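# Park the bicycle in the floor rack with kickstand raised

## Task

Put the bicycle into the floor rack so that one of its wheels sits in the slot near the slot's closed end and the kickstand is fully retracted. When you finish, the bicycle must be motionless, upright and not leaning, and must touch nothing (no wall, furniture or loose item) except the rack. Note that the rack is loose on the floor and can slide.

## Robot and tools

ROBOT. A TidyBot++: a wheeled base 0.54 m long, 0.50 m wide and 0.38 m tall on four driven casters, with a single seven-joint arm and a two-finger gripper. The shoulder sits 0.12 m ahead of the base centre, 0.68 m up. Arm segments: upper arm 0.42 m, forearm 0.31 m, wrist-to-hand-point 0.31 m. It begins folded with the hand pointing down, sticking out up to 0.08 m past the base front. Two cameras: base_camera, fixed on the chassis looking forward and down, and wrist_camera, which looks along the hand.

FRAMES. Everything is in metres. Base frame: origin on the floor below the base centre, x ahead, y to the left, z up. The odometry frame is the base frame as it stood at scene start. base_odometry gives x, y and heading (rad, left positive, -3.142 to 3.142); it counts wheel rotation, so slip shows up as travel. base_tilt is in degrees, forward and right positive.

move. One action per call. Keys:
- base: an object holding any of translate_m (forward positive, -2 to 2 m), strafe_m (left positive, -2 to 2 m), rotate_rad (counter-clockwise from above positive, -6.3 to 6.3 rad). These are relative offsets measured from where the base was last reported, along its axes at that moment, not places in the odometry frame.
- joints: absolute angle targets by name, in radians. joint_2_rad within ±2.249, joint_4_rad within ±2.579, joint_6_rad within ±2.099; joint_1_rad, joint_3_rad, joint_5_rad, joint_7_rad are continuous and take the short way, so turn them in steps under half a revolution. joint_1_rad positive turns the arm clockwise from above (opposite to rotate_rad). gripper_pos runs 0 (open, about 85 mm gap) to 1 (closed); gap is roughly 85 x (1 - gripper_pos) mm.
- target: one list of seven numbers, an absolute hand pose in the base frame: x, y, z in metres, then the quaternion qw, qx, qy, qz. The hand point is midway between the finger pads; hand z runs out along the fingers, fingers open along hand y. When target is used, joints may carry only gripper_pos.
- speeds: per-action caps, translate_m and strafe_m 0.05 to 0.5 m/s (give one of them for a combined move), rotate_rad 0.1 to 1.57 rad/s.
- cameras: list of base_camera, wrist_camera or all; [] for none. blocking: true (default) waits until everything rests; false returns in about 0.5 s while motion continues.
A move with no action just reports state and images. Unknown keys invalidate the call; out-of-range values get it refused, and a refusal or an unrequested stop cancels the later calls of that reply.

wait(seconds 0 to 10, cameras) lets time pass and reports. stop(cameras) brakes all running motions. zoom_image(camera, region [x0,y0,x1,y1] pixels, at most 504 x 504) enlarges part of the latest image of a camera. read_manual gives only licence text. finished_scene(scene) ends the scene and cannot be undone; the bike must stay parked without help.

RESULTS. The move line reads done or the worst status. base_status, joint_status, hand_status report done, moving, off_target, not_followed, contact_stop, time_out, torque_fault or limit_stop_at_motor_heat. hand_status is done within 10 mm and 2 degrees; off_target within about 3 cm is normal, so correct by adding (desired minus measured hand_pose) to your last target. hand_target is where the joint targets would place the hand; to hold still, resend hand_target, not hand_pose. joint_positions, motor_effort (percent of maximum, bracket is peak of last action), Motor temperatures, on_its_own (things the robot did unasked), pictures (image order) and scene_time also appear. "joint command not followed" means a self-collision check withheld joint targets; "pose unreachable" means a target was withheld; "ARM HIT" means a hard hit on the base or the arm itself.

CAUTIONS.
- The arm does not avoid obstacles and keeps pressing when blocked; no check keeps it off the base. Forward, low poses close to the base often end far off.
- Held loads make the arm sag; never command a loaded joint to its current reading.
- Something may briefly tug a held part or shove a loose object.
- Tipping: catching the arm above about 0.6 m while driving, pushing or pulling sideways with a raised hand, or swinging a stretched arm can tip the robot; tipping or ending tilted fails. Back off or retract the arm to recover a lean.
- Torque limits 104.5 N m (joints 1-4) and 51.3 N m (5-7): exceeding one freezes the arm 10 s. Motors above 60 °C show MOTOR HOT; at 75 °C the arm sinks for 30-60 s. Avoid long stretched holds.
- A blocked base keeps shoving until 14 s time_out; move slowly near the bike and rack. The rack slides, so don't ram it.
- Avoid drops, releasing moving parts, slams, very hard pushes, squeezing a part still resting on something and twisting or yanking the gripper.
- Image frames can lag the state slightly; trust images for true hand position.

Each tool is called after ">>>" in YAML: its name, and indented under it one key for each argument.

## Session

>>> move:

Scene clock: 0.00 s.
Motor temperatures (°C): [38 35 34 39 38 51 44]
base_odometry: x=+0.000 y=+0.000 heading=+0.000
base_tilt: forward=+0.0 right=+0.6
base_status: not commanded
joint_positions: joint_1_rad=+0.018 joint_2_rad=-0.322 joint_3_rad=+3.139 joint_4_rad=-2.542 joint_5_rad=+0.018 joint_6_rad=-0.861 joint_7_rad=+1.593 gripper_pos=+0.000
joint_status: not commanded
motor_effort: joint_1_rad=+0 joint_2_rad=-1 joint_3_rad=+1 joint_4_rad=+14 joint_5_rad=-2 joint_6_rad=+1 joint_7_rad=+1
hand_pose: x=+0.2550 y=-0.0050 z=+0.5801 quat_wxyz=(+0.008, +0.999, +0.009, +0.030) (m; base frame)
hand_target: x=+0.2549 y=-0.0050 z=+0.5801 quat_wxyz=(+0.008, +0.999, +0.009, +0.030) (m; base frame)
hand_status: not commanded
pictures: base_camera, wrist_camera

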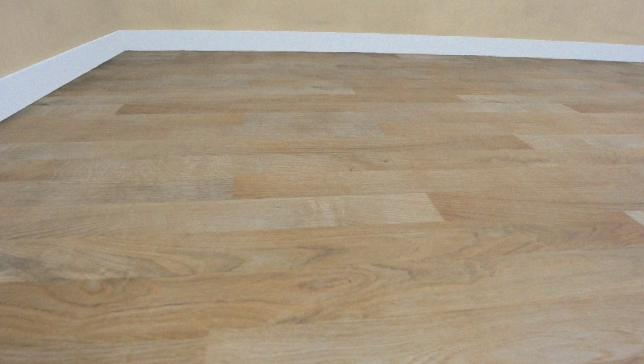

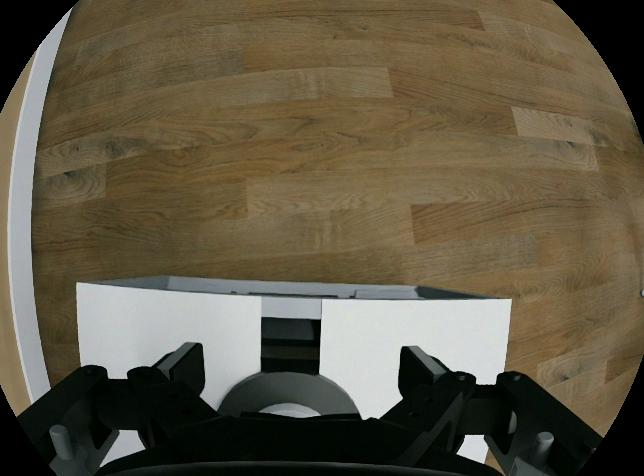

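>>> move:
  base: {"rotate_rad": -0.9}
  joints: {"joint_6_rad": 0.5}

>>> move:
  base: {"rotate_rad": -0.9}

Scene clock: 2.10 s.
Motor temperatures (°C): [38 35 34 39 38 51 44]
move: done
base_odometry: x=+0.000 y=+0.000 heading=-0.900
base_tilt: forward=+0.0 right=+0.6
base_status: done
joint_positions: joint_1_rad=+0.018 joint_2_rad=-0.322 joint_3_rad=+3.139 joint_4_rad=-2.540 joint_5_rad=+0.018 joint_6_rad=+0.464 joint_7_rad=+1.593 gripper_pos=+0.000
joint_status: all done
motor_effort: joint_1_rad=+0(1) joint_2_rad=-6(6) joint_3_rad=+1(2) joint_4_rad=+19(19) joint_5_rad=-1(2) joint_6_rad=+8(9) joint_7_rad=+1(1)
hand_pose: x=+0.5427 y=-0.0024 z=+0.8346 quat_wxyz=(+0.014, +0.769, +0.012, +0.639) (m; base frame)
hand_target: x=+0.5440 y=-0.0022 z=+0.8443 quat_wxyz=(+0.014, +0.758, +0.012, +0.652) (m; base frame)
hand_status: not commanded
pictures: base_camera, wrist_camera
camera_calibration:
wrist_camera: T_world_to_cam=[[-0.0146357, -0.998377, 0.0550407, -0.0468229], [-0.2228, -0.0504064, -0.97356, 0.98793], [0.974754, -0.0265118, -0.221701, -0.202338], [0, 0, 0, 1]] pos_world=[0.416656, -0.00231329, 0.919528]

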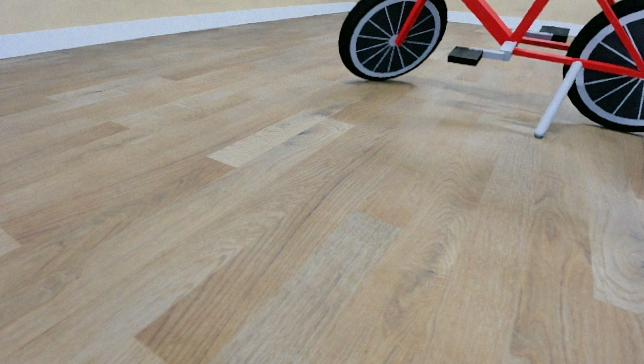

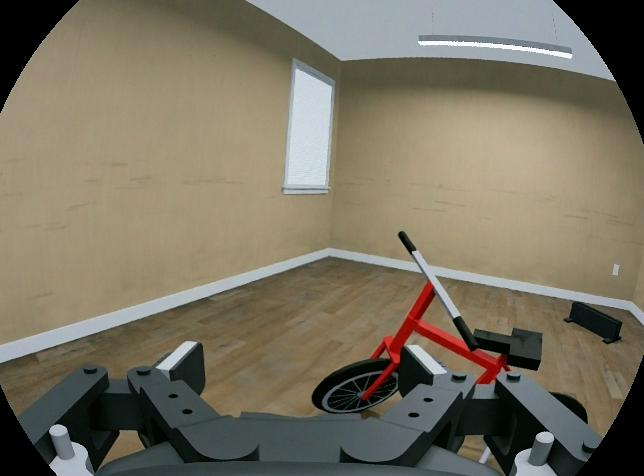

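Scene clock: 3.90 s.
Motor temperatures (°C): [38 35 34 39 38 51 44]
move: done
base_odometry: x=+0.000 y=+0.000 heading=-1.799
base_tilt: forward=+0.0 right=+0.6
base_status: done
joint_positions: joint_1_rad=+0.018 joint_2_rad=-0.322 joint_3_rad=+3.139 joint_4_rad=-2.540 joint_5_rad=+0.018 joint_6_rad=+0.465 joint_7_rad=+1.593 gripper_pos=+0.000
joint_status: not commanded
motor_effort: joint_1_rad=+0(1) joint_2_rad=-6(7) joint_3_rad=+0(2) joint_4_rad=+19(19) joint_5_rad=-2(3) joint_6_rad=+9(9) joint_7_rad=+1(1)
hand_pose: x=+0.5428 y=-0.0024 z=+0.8347 quat_wxyz=(+0.014, +0.769, +0.012, +0.639) (m; base frame)
hand_target: x=+0.5440 y=-0.0022 z=+0.8443 quat_wxyz=(+0.014, +0.758, +0.012, +0.652) (m; base frame)
hand_status: not commanded
pictures: base_camera, wrist_camera
camera_calibration:
wrist_camera: T_world_to_cam=[[-0.0147035, -0.998377, 0.0550189, -0.0467979], [-0.222506, -0.0503781, -0.973629, 0.987921], [0.97482, -0.0265578, -0.221404, -0.202619], [0, 0, 0, 1]] pos_world=[0.416647, -0.00233344, 0.919583]

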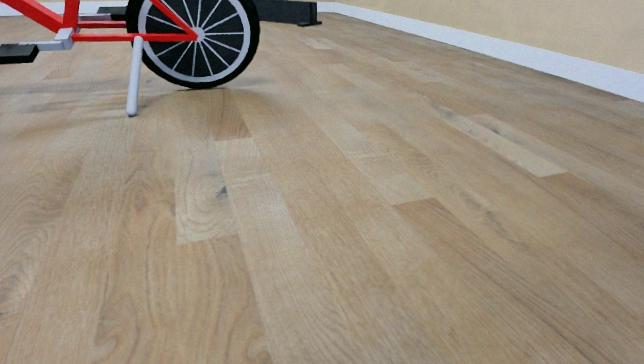

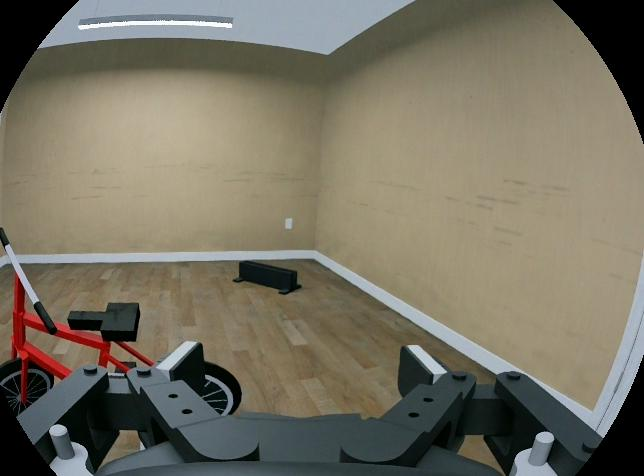

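>>> zoom_image:
  camera: "wrist_camera"
  region: [200, 230, 340, 320]

>>> move:
  base: {"rotate_rad": 0.5}

>>> zoom_image:
  camera: "wrist_camera"
  region: [250, 220, 500, 420]

>>> zoom_image:
  camera: "base_camera"
  region: [150, 0, 644, 200]

Scaled by 3.600.

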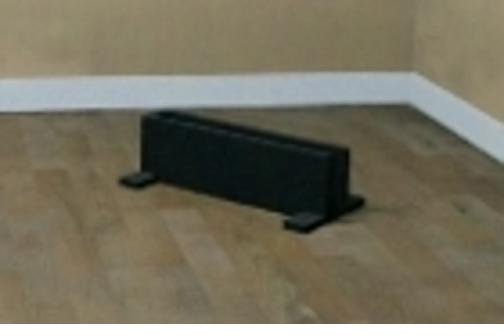

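Scene clock: 5.53 s.
Motor temperatures (°C): [38 35 34 39 38 51 44]
move: done
base_odometry: x=+0.000 y=+0.000 heading=-1.300
base_tilt: forward=+0.0 right=+0.6
base_status: done
joint_positions: joint_1_rad=+0.018 joint_2_rad=-0.322 joint_3_rad=+3.139 joint_4_rad=-2.540 joint_5_rad=+0.018 joint_6_rad=+0.465 joint_7_rad=+1.593 gripper_pos=+0.000
joint_status: not commanded
motor_effort: joint_1_rad=+0(1) joint_2_rad=-6(6) joint_3_rad=+0(2) joint_4_rad=+19(19) joint_5_rad=-1(3) joint_6_rad=+8(9) joint_7_rad=+1(1)
hand_pose: x=+0.5428 y=-0.0023 z=+0.8348 quat_wxyz=(+0.014, +0.769, +0.012, +0.639) (m; base frame)
hand_target: x=+0.5440 y=-0.0022 z=+0.8443 quat_wxyz=(+0.014, +0.758, +0.012, +0.652) (m; base frame)
hand_status: not commanded
pictures: base_camera, wrist_camera
camera_calibration:
wrist_camera: T_world_to_cam=[[-0.0144642, -0.998376, 0.0550999, -0.0468799], [-0.222229, -0.0505176, -0.973685, 0.987908], [0.974887, -0.0263284, -0.221137, -0.202862], [0, 0, 0, 1]] pos_world=[0.416632, -0.002238, 0.919634]

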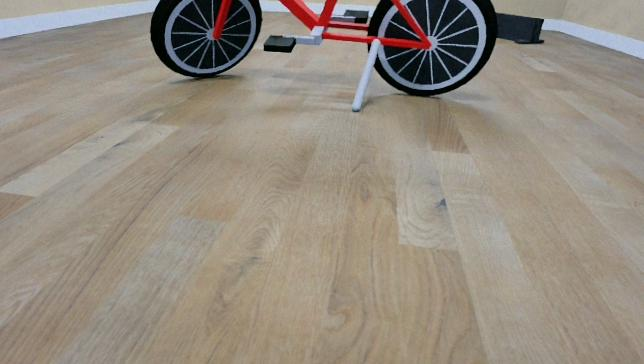

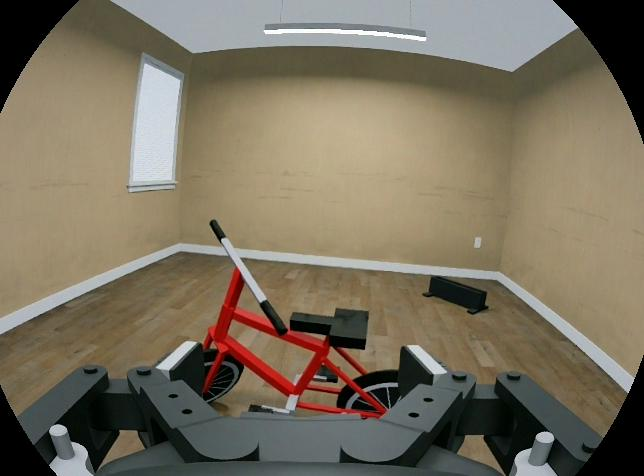

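Scaled by 2.016.

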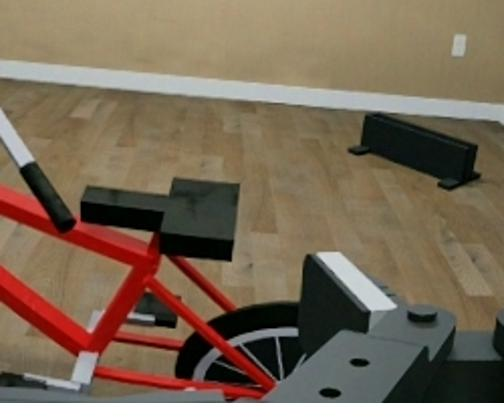

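Scaled by 1.020.

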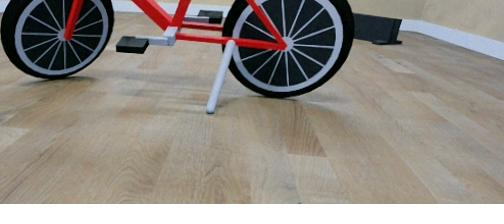

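>>> move:
  base: {"translate_m": 0.996, "strafe_m": -0.899, "rotate_rad": -0.3}

>>> zoom_image:
  camera: "wrist_camera"
  region: [200, 200, 500, 420]

Scene clock: 10.27 s.
Motor temperatures (°C): [38 35 34 39 38 51 44]
move: done
base_odometry: x=-0.600 y=-1.200 heading=-1.601
base_tilt: forward=+0.0 right=+0.6
base_status: done
joint_positions: joint_1_rad=+0.018 joint_2_rad=-0.322 joint_3_rad=+3.138 joint_4_rad=-2.540 joint_5_rad=+0.018 joint_6_rad=+0.467 joint_7_rad=+1.593 gripper_pos=+0.000
joint_status: not commanded
motor_effort: joint_1_rad=+0(1) joint_2_rad=-6(8) joint_3_rad=+0(2) joint_4_rad=+19(20) joint_5_rad=-2(2) joint_6_rad=+8(9) joint_7_rad=+1(1)
hand_pose: x=+0.5429 y=-0.0022 z=+0.8353 quat_wxyz=(+0.014, +0.768, +0.012, +0.640) (m; base frame)
hand_target: x=+0.5440 y=-0.0022 z=+0.8443 quat_wxyz=(+0.014, +0.758, +0.012, +0.652) (m; base frame)
hand_status: not commanded
pictures: base_camera, wrist_camera
camera_calibration:
wrist_camera: T_world_to_cam=[[-0.0142887, -0.998375, 0.0551635, -0.046931], [-0.220378, -0.0506681, -0.974098, 0.987839], [0.97531, -0.0260754, -0.219296, -0.2046], [0, 0, 0, 1]] pos_world=[0.416576, -0.00213795, 0.919972]

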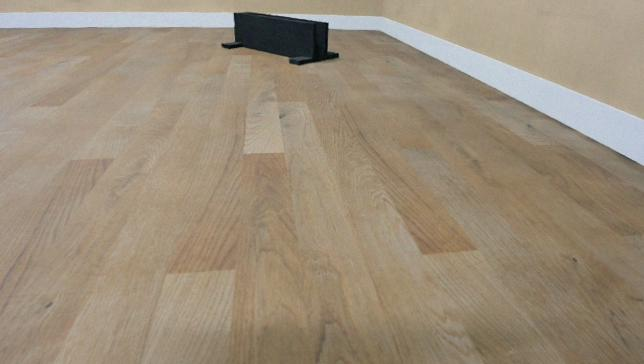

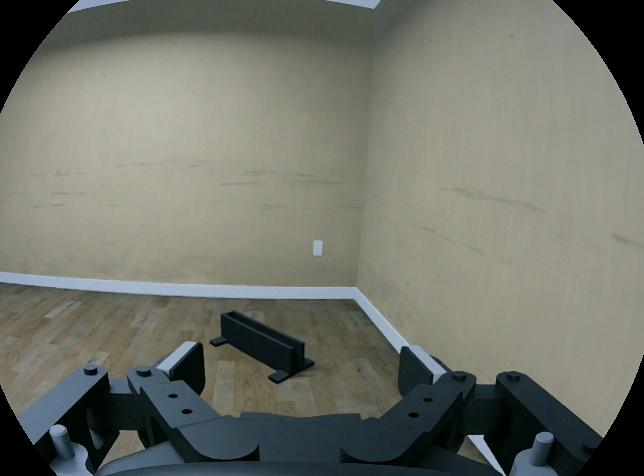

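Scaled by 1.680.

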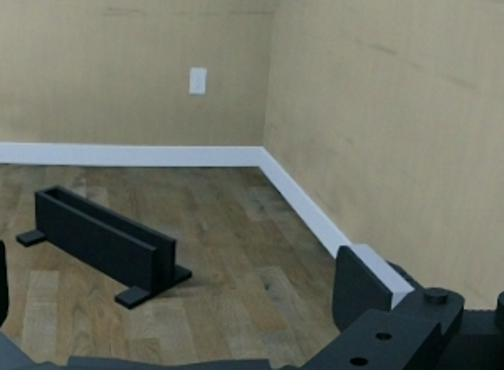

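>>> move:
  base: {"translate_m": 1.15, "strafe_m": 0.2, "rotate_rad": 0.03}
  joints: {"joint_6_rad": -0.86}

>>> move:
  target: [0.6, 0.0, 0.45, 0.0, 0.9055, 0.4242, 0.0]

Scene clock: 14.60 s.
Motor temperatures (°C): [38 35 34 39 38 51 44]
move: done
base_odometry: x=-0.435 y=-2.356 heading=-1.571
base_tilt: forward=+0.0 right=+0.6
base_status: done
joint_positions: joint_1_rad=+0.018 joint_2_rad=-0.323 joint_3_rad=+3.138 joint_4_rad=-2.543 joint_5_rad=+0.018 joint_6_rad=-0.817 joint_7_rad=+1.593 gripper_pos=+0.000
joint_status: all done
motor_effort: joint_1_rad=+0(1) joint_2_rad=-1(6) joint_3_rad=+0(1) joint_4_rad=+14(19) joint_5_rad=-1(3) joint_6_rad=+1(9) joint_7_rad=+0(1)
hand_pose: x=+0.2683 y=-0.0050 z=+0.5813 quat_wxyz=(+0.008, +0.999, +0.010, +0.052) (m; base frame)
hand_target: x=+0.2552 y=-0.0050 z=+0.5801 quat_wxyz=(+0.008, +0.999, +0.009, +0.030) (m; base frame)
hand_status: not commanded
pictures: base_camera, wrist_camera
camera_calibration:
wrist_camera: T_world_to_cam=[[0.0315562, -0.998826, 0.0367553, -0.0413107], [-0.997485, -0.0338062, -0.0622932, 0.358285], [0.0634626, -0.0346971, -0.997381, 0.704265], [0, 0, 0, 1]] pos_world=[0.313993, -0.00471401, 0.726257]

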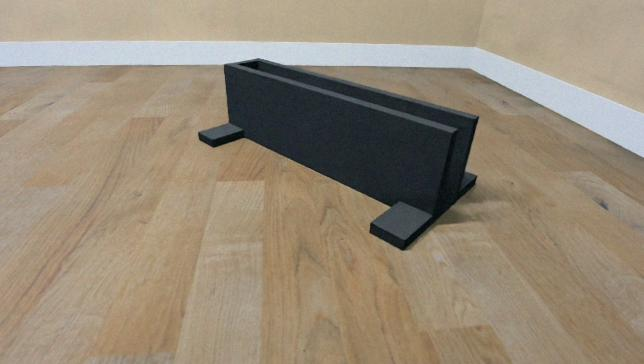

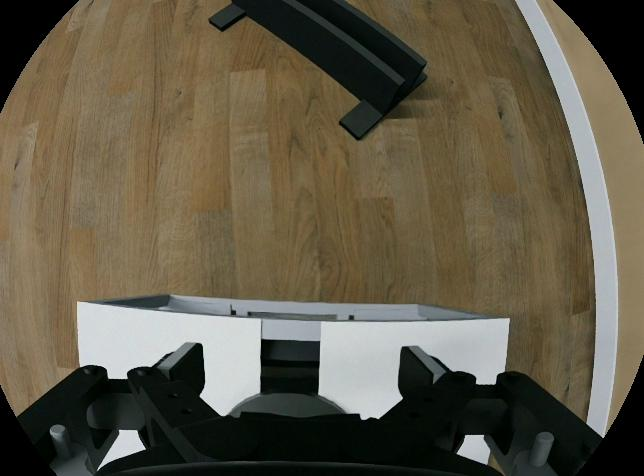

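Scene clock: 16.93 s.
Motor temperatures (°C): [38 35 34 39 38 51 44]
move: off_target
base_odometry: x=-0.435 y=-2.356 heading=-1.571
base_tilt: forward=+0.0 right=+0.6
base_status: not commanded
joint_positions: joint_1_rad=+0.109 joint_2_rad=+0.710 joint_3_rad=+2.962 joint_4_rad=-1.722 joint_5_rad=+0.128 joint_6_rad=-0.765 joint_7_rad=+2.231 gripper_pos=+0.000
joint_status: not commanded
motor_effort: joint_1_rad=+0(1) joint_2_rad=-35(36) joint_3_rad=-3(3) joint_4_rad=+11(15) joint_5_rad=-1(2) joint_6_rad=+0(2) joint_7_rad=+1(1)
hand_pose: x=+0.5820 y=+0.0132 z=+0.4560 quat_wxyz=(-0.021, +0.924, +0.382, -0.015) (m; base frame)
hand_target: x=+0.6000 y=+0.0000 z=+0.4500 quat_wxyz=(+0.000, +0.906, +0.424, +0.000) (m; base frame)
hand_status: off_target (0.023 m and 6.0 deg from the pose sent, 0.357 m and 49.4 deg at the start)
pictures: base_camera, wrist_camera
camera_calibration:
wrist_camera: T_world_to_cam=[[0.716988, -0.696298, -0.033111, -0.399454], [-0.694452, -0.717598, 0.0528157, 0.444217], [-0.0605358, -0.0148742, -0.998055, 0.632317], [0, 0, 0, 1]] pos_world=[0.633169, 0.0500355, 0.594399]

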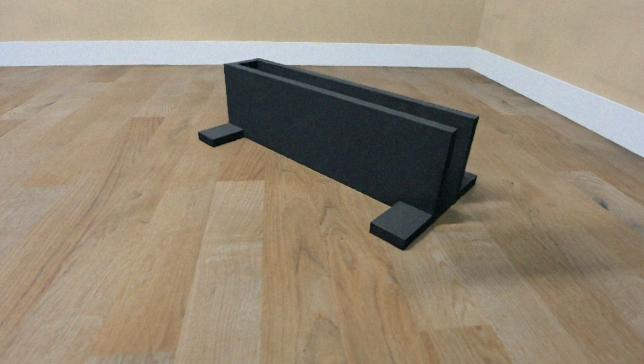

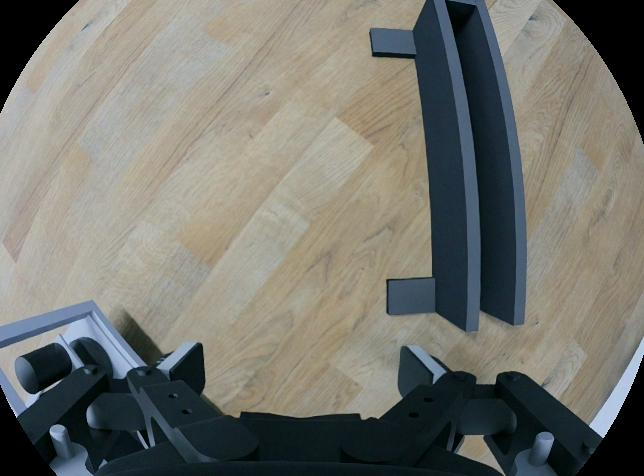

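>>> zoom_image:
  camera: "wrist_camera"
  region: [360, 0, 600, 360]

>>> zoom_image:
  camera: "base_camera"
  region: [180, 40, 500, 260]

Scaled by 1.400.

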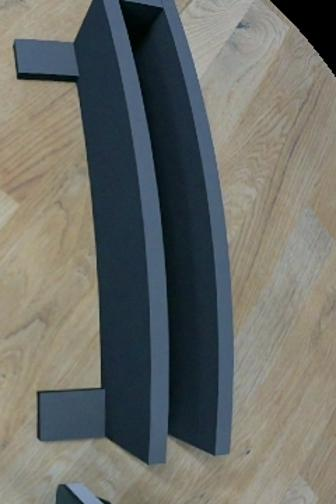

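Scaled by 1.575.

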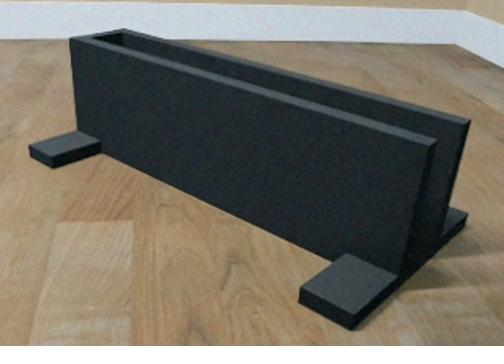

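>>> move:
  base: {"translate_m": 0.27}
  target: [0.655, 0.03, 0.33, 0.0, 0.903, 0.43, 0.0]

>>> zoom_image:
  camera: "wrist_camera"
  region: [150, 150, 500, 450]

Scene clock: 20.93 s.
Motor temperatures (°C): [38 35 34 39 38 51 44]
move: off_target
base_odometry: x=-0.435 y=-2.626 heading=-1.571
base_tilt: forward=+0.0 right=+0.6
base_status: done
joint_positions: joint_1_rad=+0.061 joint_2_rad=+1.026 joint_3_rad=+2.962 joint_4_rad=-1.520 joint_5_rad=+0.187 joint_6_rad=-0.656 joint_7_rad=+2.234 gripper_pos=+0.000
joint_status: not commanded
motor_effort: joint_1_rad=+0(1) joint_2_rad=-41(44) joint_3_rad=-4(4) joint_4_rad=+9(13) joint_5_rad=-2(3) joint_6_rad=+0(1) joint_7_rad=+1(1)
hand_pose: x=+0.6398 y=+0.0365 z=+0.3353 quat_wxyz=(-0.027, +0.910, +0.413, -0.013) (m; base frame)
hand_target: x=+0.6550 y=+0.0300 z=+0.3300 quat_wxyz=(+0.000, +0.903, +0.430, +0.000) (m; base frame)
hand_status: off_target (0.017 m and 4.0 deg from the pose sent, 0.147 m and 6.7 deg at the start)
pictures: base_camera, wrist_camera
camera_calibration:
wrist_camera: T_world_to_cam=[[0.761293, -0.647073, -0.0415969, -0.455961], [-0.645778, -0.762415, 0.0411509, 0.481866], [-0.0583417, -0.00446548, -0.998287, 0.513972], [0, 0, 0, 1]] pos_world=[0.688284, 0.0746379, 0.474295]

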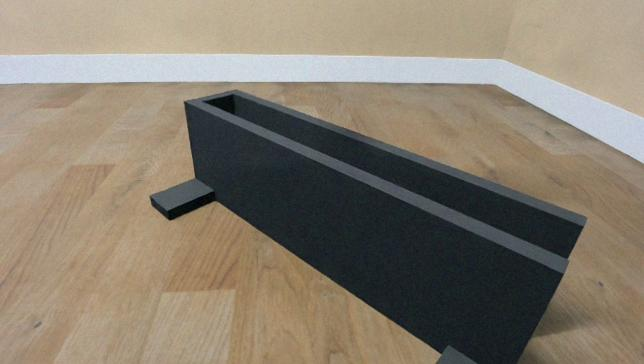

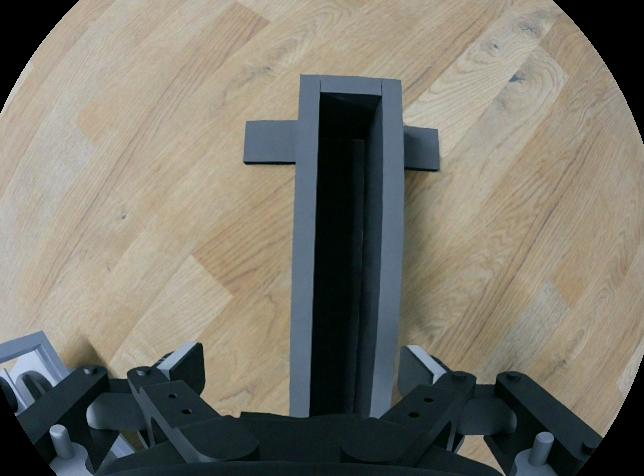

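Scaled by 1.440.

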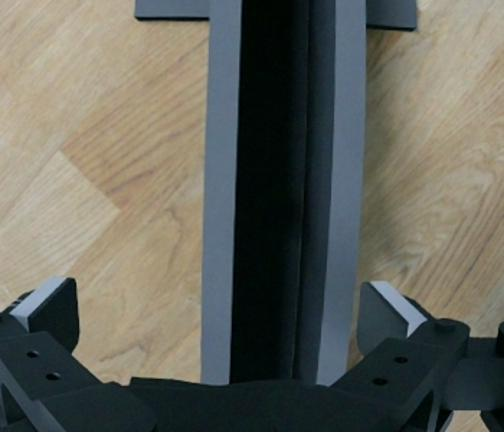

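>>> move:
  target: [0.639, 0.034, 0.24, 0.0268, 0.9107, 0.4131, 0.0131]
  joints: {"gripper_pos": 0.4}

>>> zoom_image:
  camera: "wrist_camera"
  region: [150, 150, 500, 450]

Scene clock: 22.87 s.
Motor temperatures (°C): [38 36 34 39 38 51 44]
move: off_target
base_odometry: x=-0.435 y=-2.626 heading=-1.571
base_tilt: forward=+0.0 right=+0.6
base_status: not commanded
joint_positions: joint_1_rad=-0.019 joint_2_rad=+1.183 joint_3_rad=+3.036 joint_4_rad=-1.568 joint_5_rad=+0.277 joint_6_rad=-0.407 joint_7_rad=+2.079 gripper_pos=+0.400
joint_status: all done
motor_effort: joint_1_rad=+0(1) joint_2_rad=-41(46) joint_3_rad=-2(4) joint_4_rad=+7(10) joint_5_rad=-2(2) joint_6_rad=+0(1) joint_7_rad=+1(1)
hand_pose: x=+0.6265 y=+0.0403 z=+0.2419 quat_wxyz=(+0.005, +0.917, +0.400, -0.002) (m; base frame)
hand_target: x=+0.6390 y=+0.0340 z=+0.2400 quat_wxyz=(+0.027, +0.910, +0.413, +0.013) (m; base frame)
hand_status: off_target (0.014 m and 3.5 deg from the pose sent, 0.095 m and 6.8 deg at the start)
pictures: base_camera, wrist_camera
camera_calibration:
wrist_camera: T_world_to_cam=[[0.74262, -0.669237, 0.0252485, -0.450798], [-0.669562, -0.741125, 0.0492081, 0.492047], [-0.0142196, -0.0534484, -0.998469, 0.394318], [0, 0, 0, 1]] pos_world=[0.669835, 0.0840532, 0.380884]

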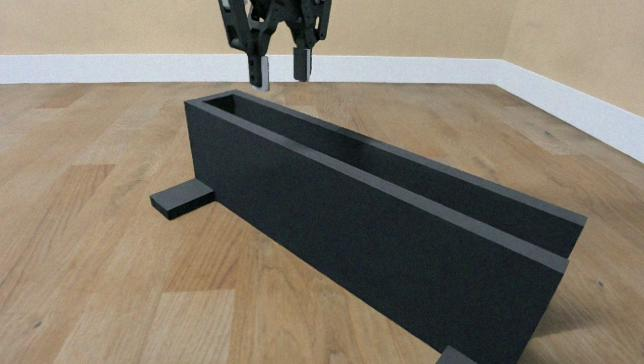

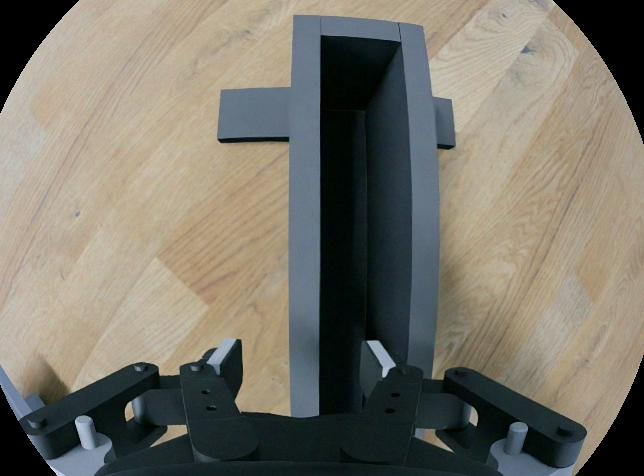

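Scaled by 1.440.

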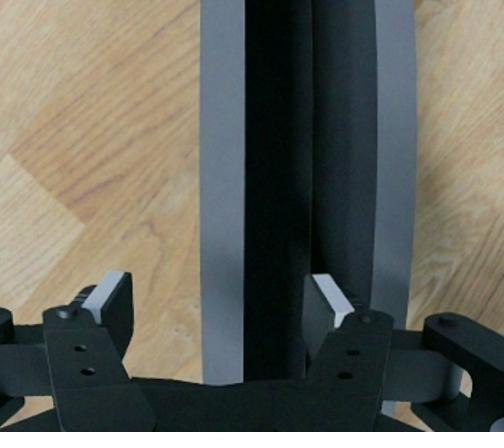

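>>> move:
  target: [0.639, 0.034, 0.13, 0.0268, 0.9107, 0.4131, 0.0131]

>>> zoom_image:
  camera: "wrist_camera"
  region: [150, 150, 500, 450]

Scene clock: 24.57 s.
Motor temperatures (°C): [38 36 34 39 38 51 44]
move: off_target
base_odometry: x=-0.435 y=-2.626 heading=-1.571
base_tilt: forward=+0.0 right=+0.6
base_status: not commanded
joint_positions: joint_1_rad=-0.035 joint_2_rad=+1.424 joint_3_rad=+3.070 joint_4_rad=-1.428 joint_5_rad=+0.294 joint_6_rad=-0.311 joint_7_rad=+2.056 gripper_pos=+0.400
joint_status: not commanded
motor_effort: joint_1_rad=+0(1) joint_2_rad=-42(46) joint_3_rad=-2(3) joint_4_rad=+5(7) joint_5_rad=-1(2) joint_6_rad=+0(1) joint_7_rad=+1(1)
hand_pose: x=+0.6211 y=+0.0358 z=+0.1324 quat_wxyz=(+0.007, +0.919, +0.395, -0.007) (m; base frame)
hand_target: x=+0.6390 y=+0.0340 z=+0.1300 quat_wxyz=(+0.027, +0.910, +0.413, +0.013) (m; base frame)
hand_status: off_target (0.018 m and 4.0 deg from the pose sent, 0.113 m and 3.5 deg at the start)
pictures: base_camera, wrist_camera
camera_calibration:
wrist_camera: T_world_to_cam=[[0.73597, -0.676588, 0.0240207, -0.442526], [-0.676641, -0.733921, 0.0593018, 0.493365], [-0.0224936, -0.0598978, -0.997951, 0.28997], [0, 0, 0, 1]] pos_world=[0.666039, 0.0800513, 0.270748]

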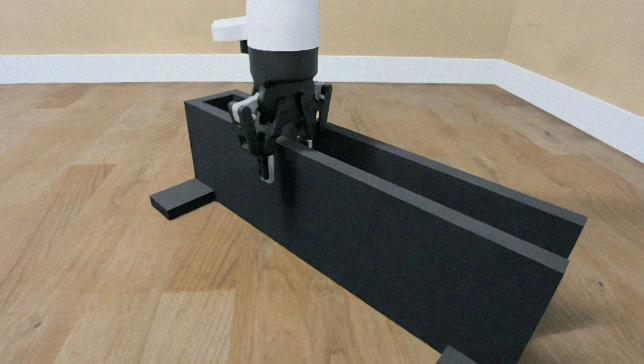

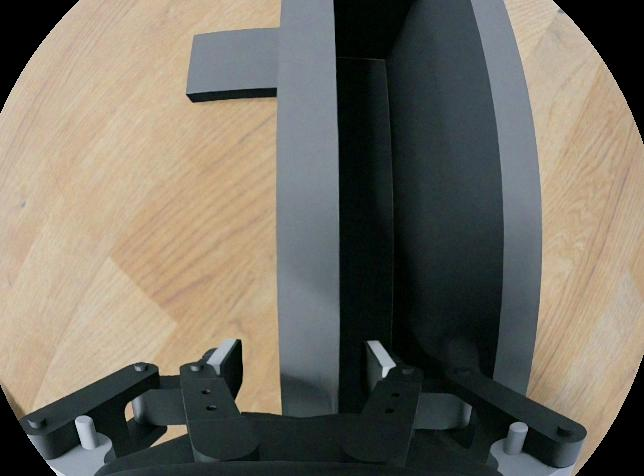

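Scaled by 1.440.

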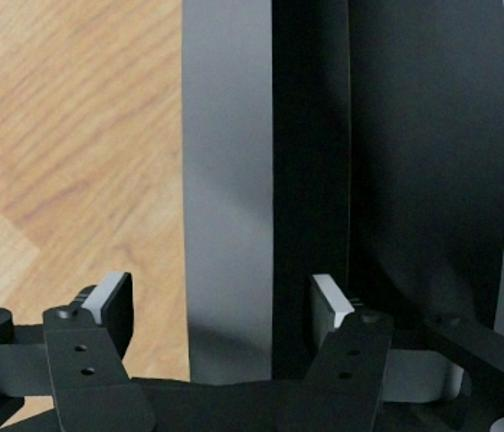

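>>> move:
  joints: {"gripper_pos": 0.92}

>>> move:
  target: [0.639, 0.034, 0.18, 0.0268, 0.9107, 0.4131, 0.0131]

Scene clock: 25.53 s.
Motor temperatures (°C): [38 36 34 39 38 51 44]
move: off_target
base_odometry: x=-0.435 y=-2.626 heading=-1.571
base_tilt: forward=+0.0 right=+0.6
base_status: not commanded
joint_positions: joint_1_rad=-0.037 joint_2_rad=+1.423 joint_3_rad=+3.073 joint_4_rad=-1.427 joint_5_rad=+0.299 joint_6_rad=-0.309 joint_7_rad=+2.056 gripper_pos=+0.803
joint_status: gripper_pos off_target (ended at +0.803, target +0.920)
motor_effort: joint_1_rad=-1(3) joint_2_rad=-41(43) joint_3_rad=-2(5) joint_4_rad=+7(10) joint_5_rad=+0(3) joint_6_rad=+2(5) joint_7_rad=+0(1)
hand_pose: x=+0.6229 y=+0.0345 z=+0.1329 quat_wxyz=(+0.009, +0.918, +0.397, -0.006) (m; base frame)
hand_target: x=+0.6390 y=+0.0340 z=+0.1300 quat_wxyz=(+0.027, +0.910, +0.413, +0.013) (m; base frame)
hand_status: not commanded
pictures: base_camera, wrist_camera
camera_calibration:
wrist_camera: T_world_to_cam=[[0.739663, -0.672332, 0.0294724, -0.447912], [-0.672729, -0.737489, 0.0595388, 0.49122], [-0.0182942, -0.0638656, -0.997791, 0.287982], [0, 0, 0, 1]] pos_world=[0.66703, 0.0795155, 0.2713]

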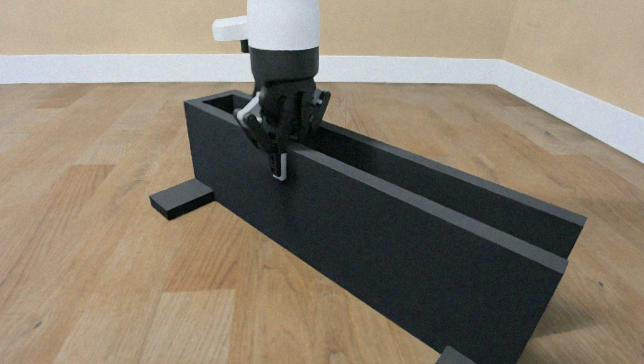

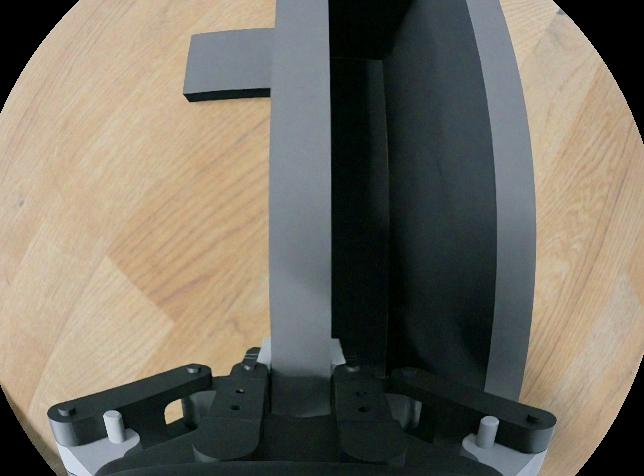

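Scene clock: 26.50 s.
Motor temperatures (°C): [38 36 34 39 38 51 44]
move: off_target
base_odometry: x=-0.435 y=-2.626 heading=-1.571
base_tilt: forward=+0.0 right=+0.6
base_status: not commanded
joint_positions: joint_1_rad=-0.037 joint_2_rad=+1.391 joint_3_rad=+3.073 joint_4_rad=-1.497 joint_5_rad=+0.299 joint_6_rad=-0.305 joint_7_rad=+2.055 gripper_pos=+0.804
joint_status: not commanded
motor_effort: joint_1_rad=+0(1) joint_2_rad=-52(53) joint_3_rad=-2(3) joint_4_rad=+6(7) joint_5_rad=+0(2) joint_6_rad=+0(3) joint_7_rad=+0(1)
hand_pose: x=+0.5986 y=+0.0339 z=+0.1432 quat_wxyz=(+0.003, +0.916, +0.399, -0.022) (m; base frame)
hand_target: x=+0.6390 y=+0.0340 z=+0.1800 quat_wxyz=(+0.027, +0.910, +0.413, +0.013) (m; base frame)
hand_status: off_target (0.055 m and 5.1 deg from the pose sent, 0.050 m and 3.6 deg at the start)
pictures: base_camera, wrist_camera
camera_calibration:
wrist_camera: T_world_to_cam=[[0.743067, -0.669199, 0.00491486, -0.429313], [-0.667206, -0.740246, 0.0828989, 0.467235], [-0.0518377, -0.0648787, -0.996546, 0.317698], [0, 0, 0, 1]] pos_world=[0.647219, 0.0791852, 0.279977]

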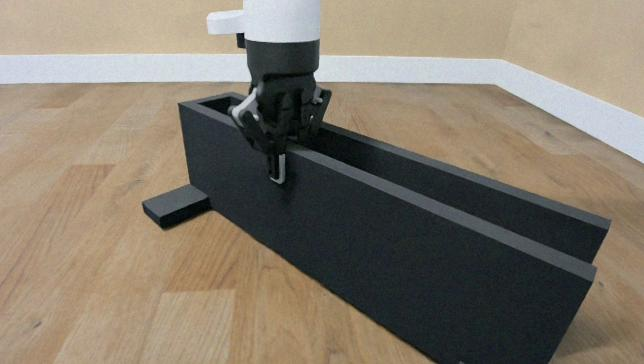

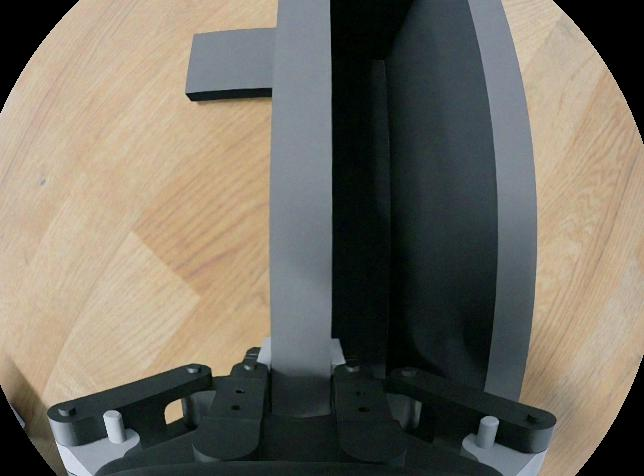

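>>> move:
  target: [0.68, 0.034, 0.23, 0.0268, 0.9107, 0.4131, 0.0131]

Scene clock: 28.30 s.
Motor temperatures (°C): [38 36 34 39 38 51 44]
move: off_target
base_odometry: x=-0.435 y=-2.626 heading=-1.571
base_tilt: forward=+0.0 right=+0.6
base_status: not commanded
joint_positions: joint_1_rad=-0.036 joint_2_rad=+1.314 joint_3_rad=+3.053 joint_4_rad=-1.413 joint_5_rad=+0.299 joint_6_rad=-0.438 joint_7_rad=+2.068 gripper_pos=+0.804
joint_status: not commanded
motor_effort: joint_1_rad=+0(1) joint_2_rad=-55(56) joint_3_rad=-2(3) joint_4_rad=+10(11) joint_5_rad=-1(2) joint_6_rad=+0(2) joint_7_rad=+0(1)
hand_pose: x=+0.6497 y=+0.0355 z=+0.1923 quat_wxyz=(+0.018, +0.915, +0.402, -0.009) (m; base frame)
hand_target: x=+0.6800 y=+0.0340 z=+0.2300 quat_wxyz=(+0.027, +0.910, +0.413, +0.013) (m; base frame)
hand_status: off_target (0.048 m and 3.1 deg from the pose sent, 0.119 m and 5.1 deg at the start)
pictures: base_camera, wrist_camera
camera_calibration:
wrist_camera: T_world_to_cam=[[0.746758, -0.663791, 0.0416296, -0.476043], [-0.664869, -0.74341, 0.0727373, 0.498982], [-0.0173345, -0.0819954, -0.996482, 0.347494], [0, 0, 0, 1]] pos_world=[0.693271, 0.0834476, 0.329794]

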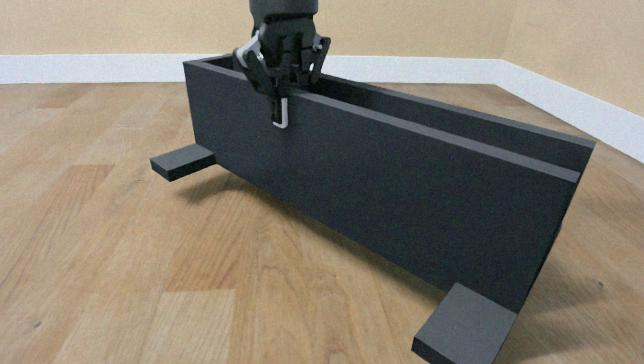

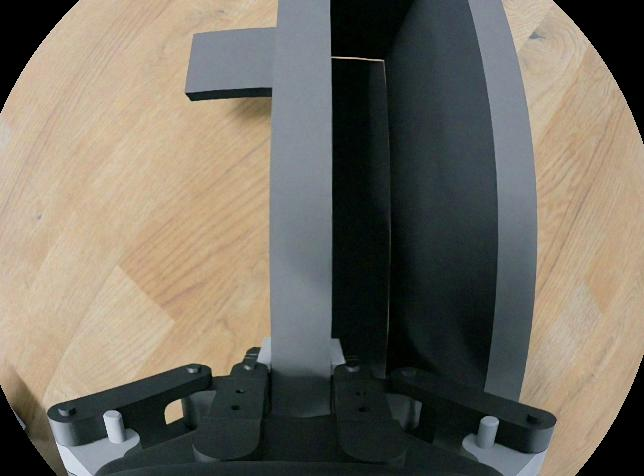

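>>> move:
  joints: {"joint_7_rad": 4.0, "gripper_pos": 0.97}
  cameras: ["base_camera"]

>>> move:
  joints: {"joint_7_rad": 5.96}

Scene clock: 31.27 s.
Motor temperatures (°C): [38 36 34 39 38 51 44]
move: off_target
base_odometry: x=-0.435 y=-2.626 heading=-1.571
base_tilt: forward=+0.0 right=+0.6
base_status: not commanded
joint_positions: joint_1_rad=-0.035 joint_2_rad=+1.314 joint_3_rad=+3.053 joint_4_rad=-1.413 joint_5_rad=+0.299 joint_6_rad=-0.439 joint_7_rad=+3.956 gripper_pos=+0.804
joint_status: gripper_pos off_target (ended at +0.804, target +0.970); the others done
motor_effort: joint_1_rad=+0(1) joint_2_rad=-55(56) joint_3_rad=-3(4) joint_4_rad=+10(11) joint_5_rad=-1(2) joint_6_rad=+1(2) joint_7_rad=+0(2)
hand_pose: x=+0.6495 y=+0.0352 z=+0.1923 quat_wxyz=(+0.002, +0.211, +0.977, -0.020) (m; base frame)
hand_target: x=+0.6800 y=+0.0340 z=+0.2300 quat_wxyz=(+0.026, +0.192, +0.981, -0.014) (m; base frame)
hand_status: not commanded
pictures: base_camera

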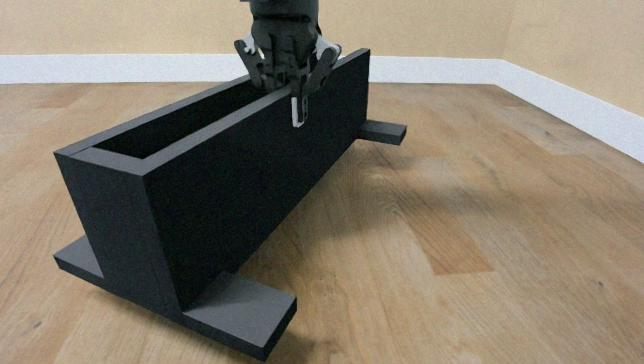

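Scene clock: 33.73 s.
Motor temperatures (°C): [38 37 34 39 38 51 44]
move: done
base_odometry: x=-0.435 y=-2.626 heading=-1.571
base_tilt: forward=+0.0 right=+0.6
base_status: not commanded
joint_positions: joint_1_rad=-0.035 joint_2_rad=+1.314 joint_3_rad=+3.053 joint_4_rad=-1.413 joint_5_rad=+0.299 joint_6_rad=-0.439 joint_7_rad=+5.916 gripper_pos=+0.804
joint_status: all done
motor_effort: joint_1_rad=+0(2) joint_2_rad=-54(56) joint_3_rad=-4(5) joint_4_rad=+9(11) joint_5_rad=-2(3) joint_6_rad=-1(2) joint_7_rad=+0(3)
hand_pose: x=+0.6494 y=+0.0350 z=+0.1923 quat_wxyz=(-0.015, -0.694, +0.720, -0.013) (m; base frame)
hand_target: x=+0.6800 y=+0.0340 z=+0.2300 quat_wxyz=(+0.003, -0.708, +0.706, -0.030) (m; base frame)
hand_status: not commanded
pictures: base_camera, wrist_camera
camera_calibration:
wrist_camera: T_world_to_cam=[[-0.999515, 0.023332, 0.0206245, 0.637864], [0.0233651, 0.999726, 0.00136167, 0.00417176], [-0.0205871, 0.00184291, -0.999786, 0.347268], [0, 0, 0, 1]] pos_world=[0.644607, -0.0196933, 0.334033]

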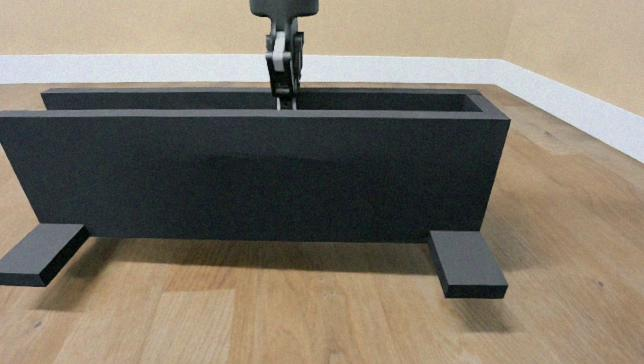

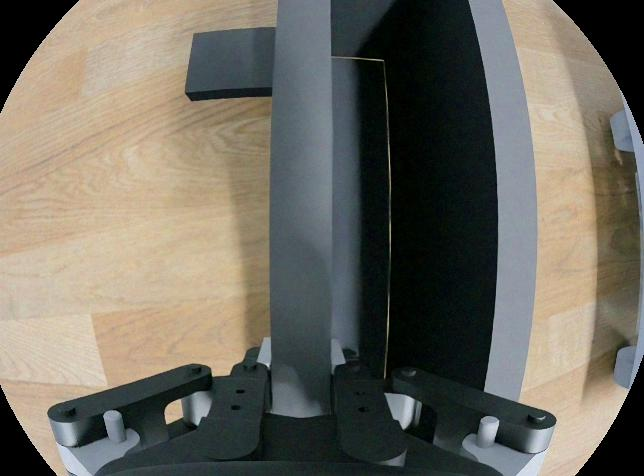

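>>> move:
  base: {"translate_m": -0.6, "strafe_m": -0.275}
  cameras: ["base_camera"]

>>> move:
  base: {"translate_m": -1.15}

Scene clock: 36.43 s.
Motor temperatures (°C): [38 37 34 39 38 51 44]
move: done
base_odometry: x=-0.710 y=-2.026 heading=-1.570
base_tilt: forward=+0.0 right=+0.6
base_status: done
joint_positions: joint_1_rad=-0.034 joint_2_rad=+1.314 joint_3_rad=+3.049 joint_4_rad=-1.408 joint_5_rad=+0.299 joint_6_rad=-0.440 joint_7_rad=+5.916 gripper_pos=+0.804
joint_status: not commanded
motor_effort: joint_1_rad=+0(3) joint_2_rad=-55(56) joint_3_rad=-3(5) joint_4_rad=+9(11) joint_5_rad=-1(3) joint_6_rad=-1(3) joint_7_rad=+1(1)
hand_pose: x=+0.6518 y=+0.0366 z=+0.1929 quat_wxyz=(-0.013, -0.693, +0.720, -0.013) (m; base frame)
hand_target: x=+0.6800 y=+0.0340 z=+0.2300 quat_wxyz=(+0.003, -0.708, +0.706, -0.030) (m; base frame)
hand_status: not commanded
pictures: base_camera

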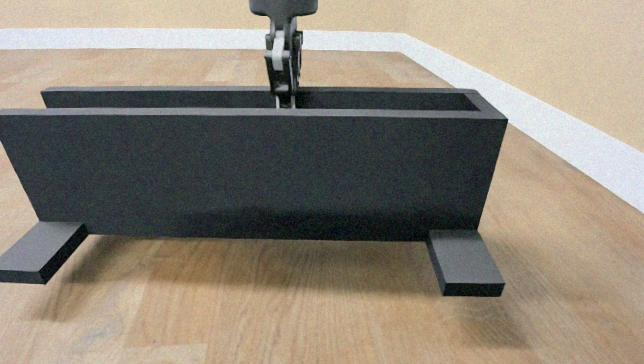

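Scene clock: 40.10 s.
Motor temperatures (°C): [38 38 34 39 38 51 44]
move: done
base_odometry: x=-0.711 y=-0.876 heading=-1.570
base_tilt: forward=+0.0 right=+0.6
base_status: done
joint_positions: joint_1_rad=-0.034 joint_2_rad=+1.314 joint_3_rad=+3.049 joint_4_rad=-1.408 joint_5_rad=+0.299 joint_6_rad=-0.440 joint_7_rad=+5.916 gripper_pos=+0.804
joint_status: not commanded
motor_effort: joint_1_rad=+0(1) joint_2_rad=-54(56) joint_3_rad=-3(4) joint_4_rad=+9(11) joint_5_rad=-1(3) joint_6_rad=-1(3) joint_7_rad=+1(1)
hand_pose: x=+0.6518 y=+0.0365 z=+0.1930 quat_wxyz=(-0.013, -0.693, +0.720, -0.013) (m; base frame)
hand_target: x=+0.6800 y=+0.0340 z=+0.2300 quat_wxyz=(+0.003, -0.708, +0.706, -0.030) (m; base frame)
hand_status: not commanded
pictures: base_camera, wrist_camera
camera_calibration:
wrist_camera: T_world_to_cam=[[-0.999581, 0.0233478, 0.017122, 0.6409], [0.0234335, 0.999714, 0.00482242, 0.00191084], [-0.0170045, 0.00522163, -0.999842, 0.345618], [0, 0, 0, 1]] pos_world=[0.646464, -0.0186786, 0.334581]

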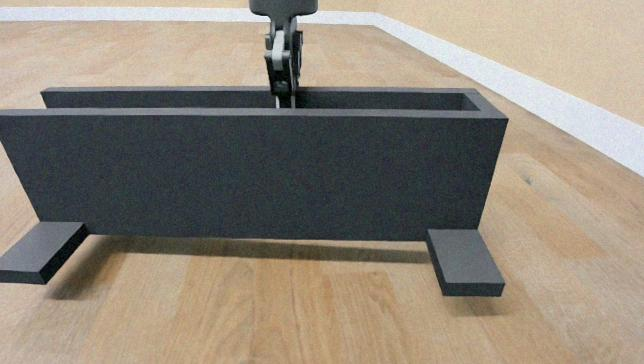

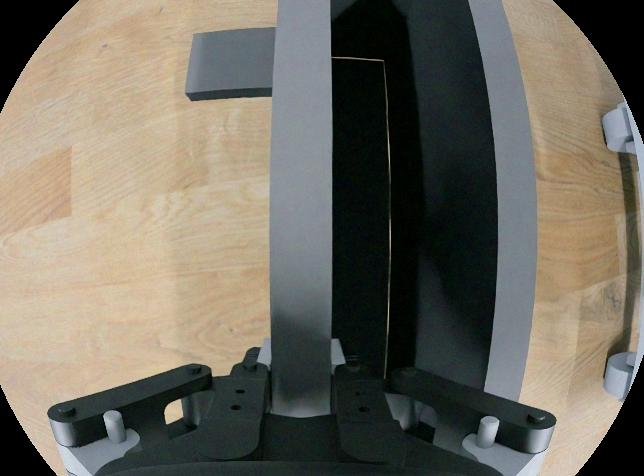

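>>> move:
  target: [0.672, 0.034, 0.16, 0.003, -0.708, 0.706, -0.03]
  cameras: ["base_camera"]

>>> move:
  target: [0.668, 0.034, 0.13, 0.003, -0.708, 0.706, -0.03]

Scene clock: 43.20 s.
Motor temperatures (°C): [38 38 34 39 38 51 44]
move: off_target
base_odometry: x=-0.711 y=-0.876 heading=-1.570
base_tilt: forward=+0.0 right=+0.6
base_status: not commanded
joint_positions: joint_1_rad=-0.235 joint_2_rad=+1.423 joint_3_rad=+3.421 joint_4_rad=-1.364 joint_5_rad=-0.558 joint_6_rad=-0.440 joint_7_rad=+6.615 gripper_pos=+0.804
joint_status: not commanded
motor_effort: joint_1_rad=-1(1) joint_2_rad=-52(54) joint_3_rad=+5(6) joint_4_rad=+7(9) joint_5_rad=-2(2) joint_6_rad=+0(3) joint_7_rad=+0(1)
hand_pose: x=+0.6452 y=+0.0247 z=+0.1463 quat_wxyz=(-0.022, -0.709, +0.705, -0.015) (m; base frame)
hand_target: x=+0.6720 y=+0.0340 z=+0.1600 quat_wxyz=(+0.003, -0.708, +0.706, -0.030) (m; base frame)
hand_status: off_target (0.031 m and 3.3 deg from the pose sent, 0.039 m and 3.5 deg at the start)
pictures: base_camera

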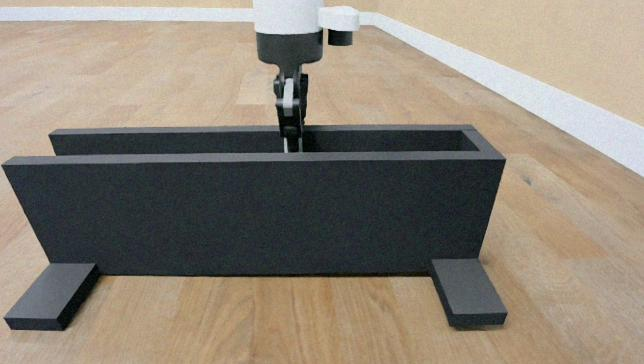

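Scene clock: 44.00 s.
Motor temperatures (°C): [38 38 34 39 38 51 44]
move: off_target
base_odometry: x=-0.711 y=-0.876 heading=-1.570
base_tilt: forward=+0.0 right=+0.6
base_status: not commanded
joint_positions: joint_1_rad=-0.235 joint_2_rad=+1.453 joint_3_rad=+3.421 joint_4_rad=-1.332 joint_5_rad=-0.575 joint_6_rad=-0.440 joint_7_rad=+6.628 gripper_pos=+0.804
joint_status: not commanded
motor_effort: joint_1_rad=-3(3) joint_2_rad=-44(51) joint_3_rad=+4(5) joint_4_rad=+9(9) joint_5_rad=-1(2) joint_6_rad=+5(6) joint_7_rad=+0(1)
hand_pose: x=+0.6485 y=+0.0276 z=+0.1337 quat_wxyz=(-0.019, -0.711, +0.702, -0.014) (m; base frame)
hand_target: x=+0.6680 y=+0.0340 z=+0.1300 quat_wxyz=(+0.003, -0.708, +0.706, -0.030) (m; base frame)
hand_status: off_target (0.021 m and 3.1 deg from the pose sent, 0.030 m and 3.3 deg at the start)
pictures: base_camera, wrist_camera
camera_calibration:
wrist_camera: T_world_to_cam=[[-0.999314, -0.0270583, 0.0252936, 0.638968], [-0.0271724, 0.999622, -0.00417822, 0.0452536], [-0.025171, -0.00486265, -0.999671, 0.291859], [0, 0, 0, 1]] pos_world=[0.647106, -0.0265279, 0.27579]

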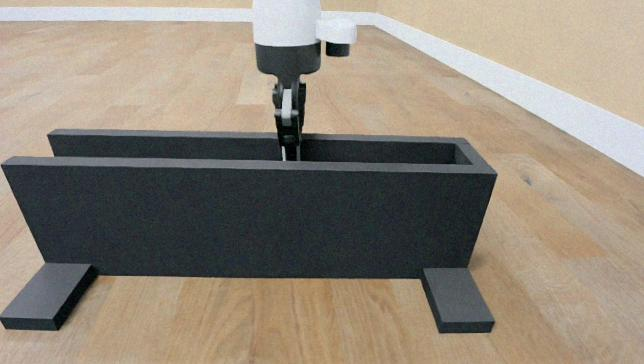

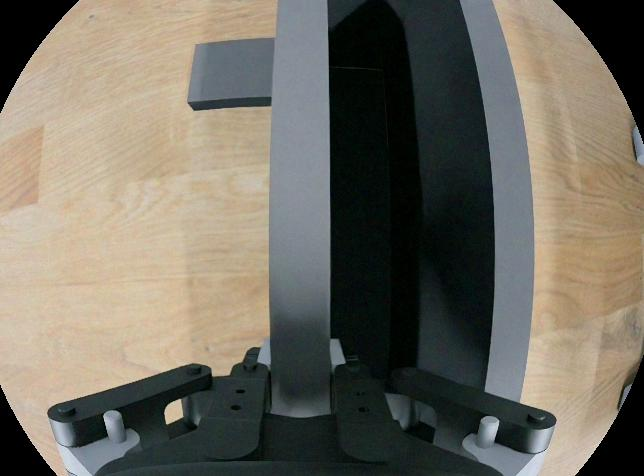

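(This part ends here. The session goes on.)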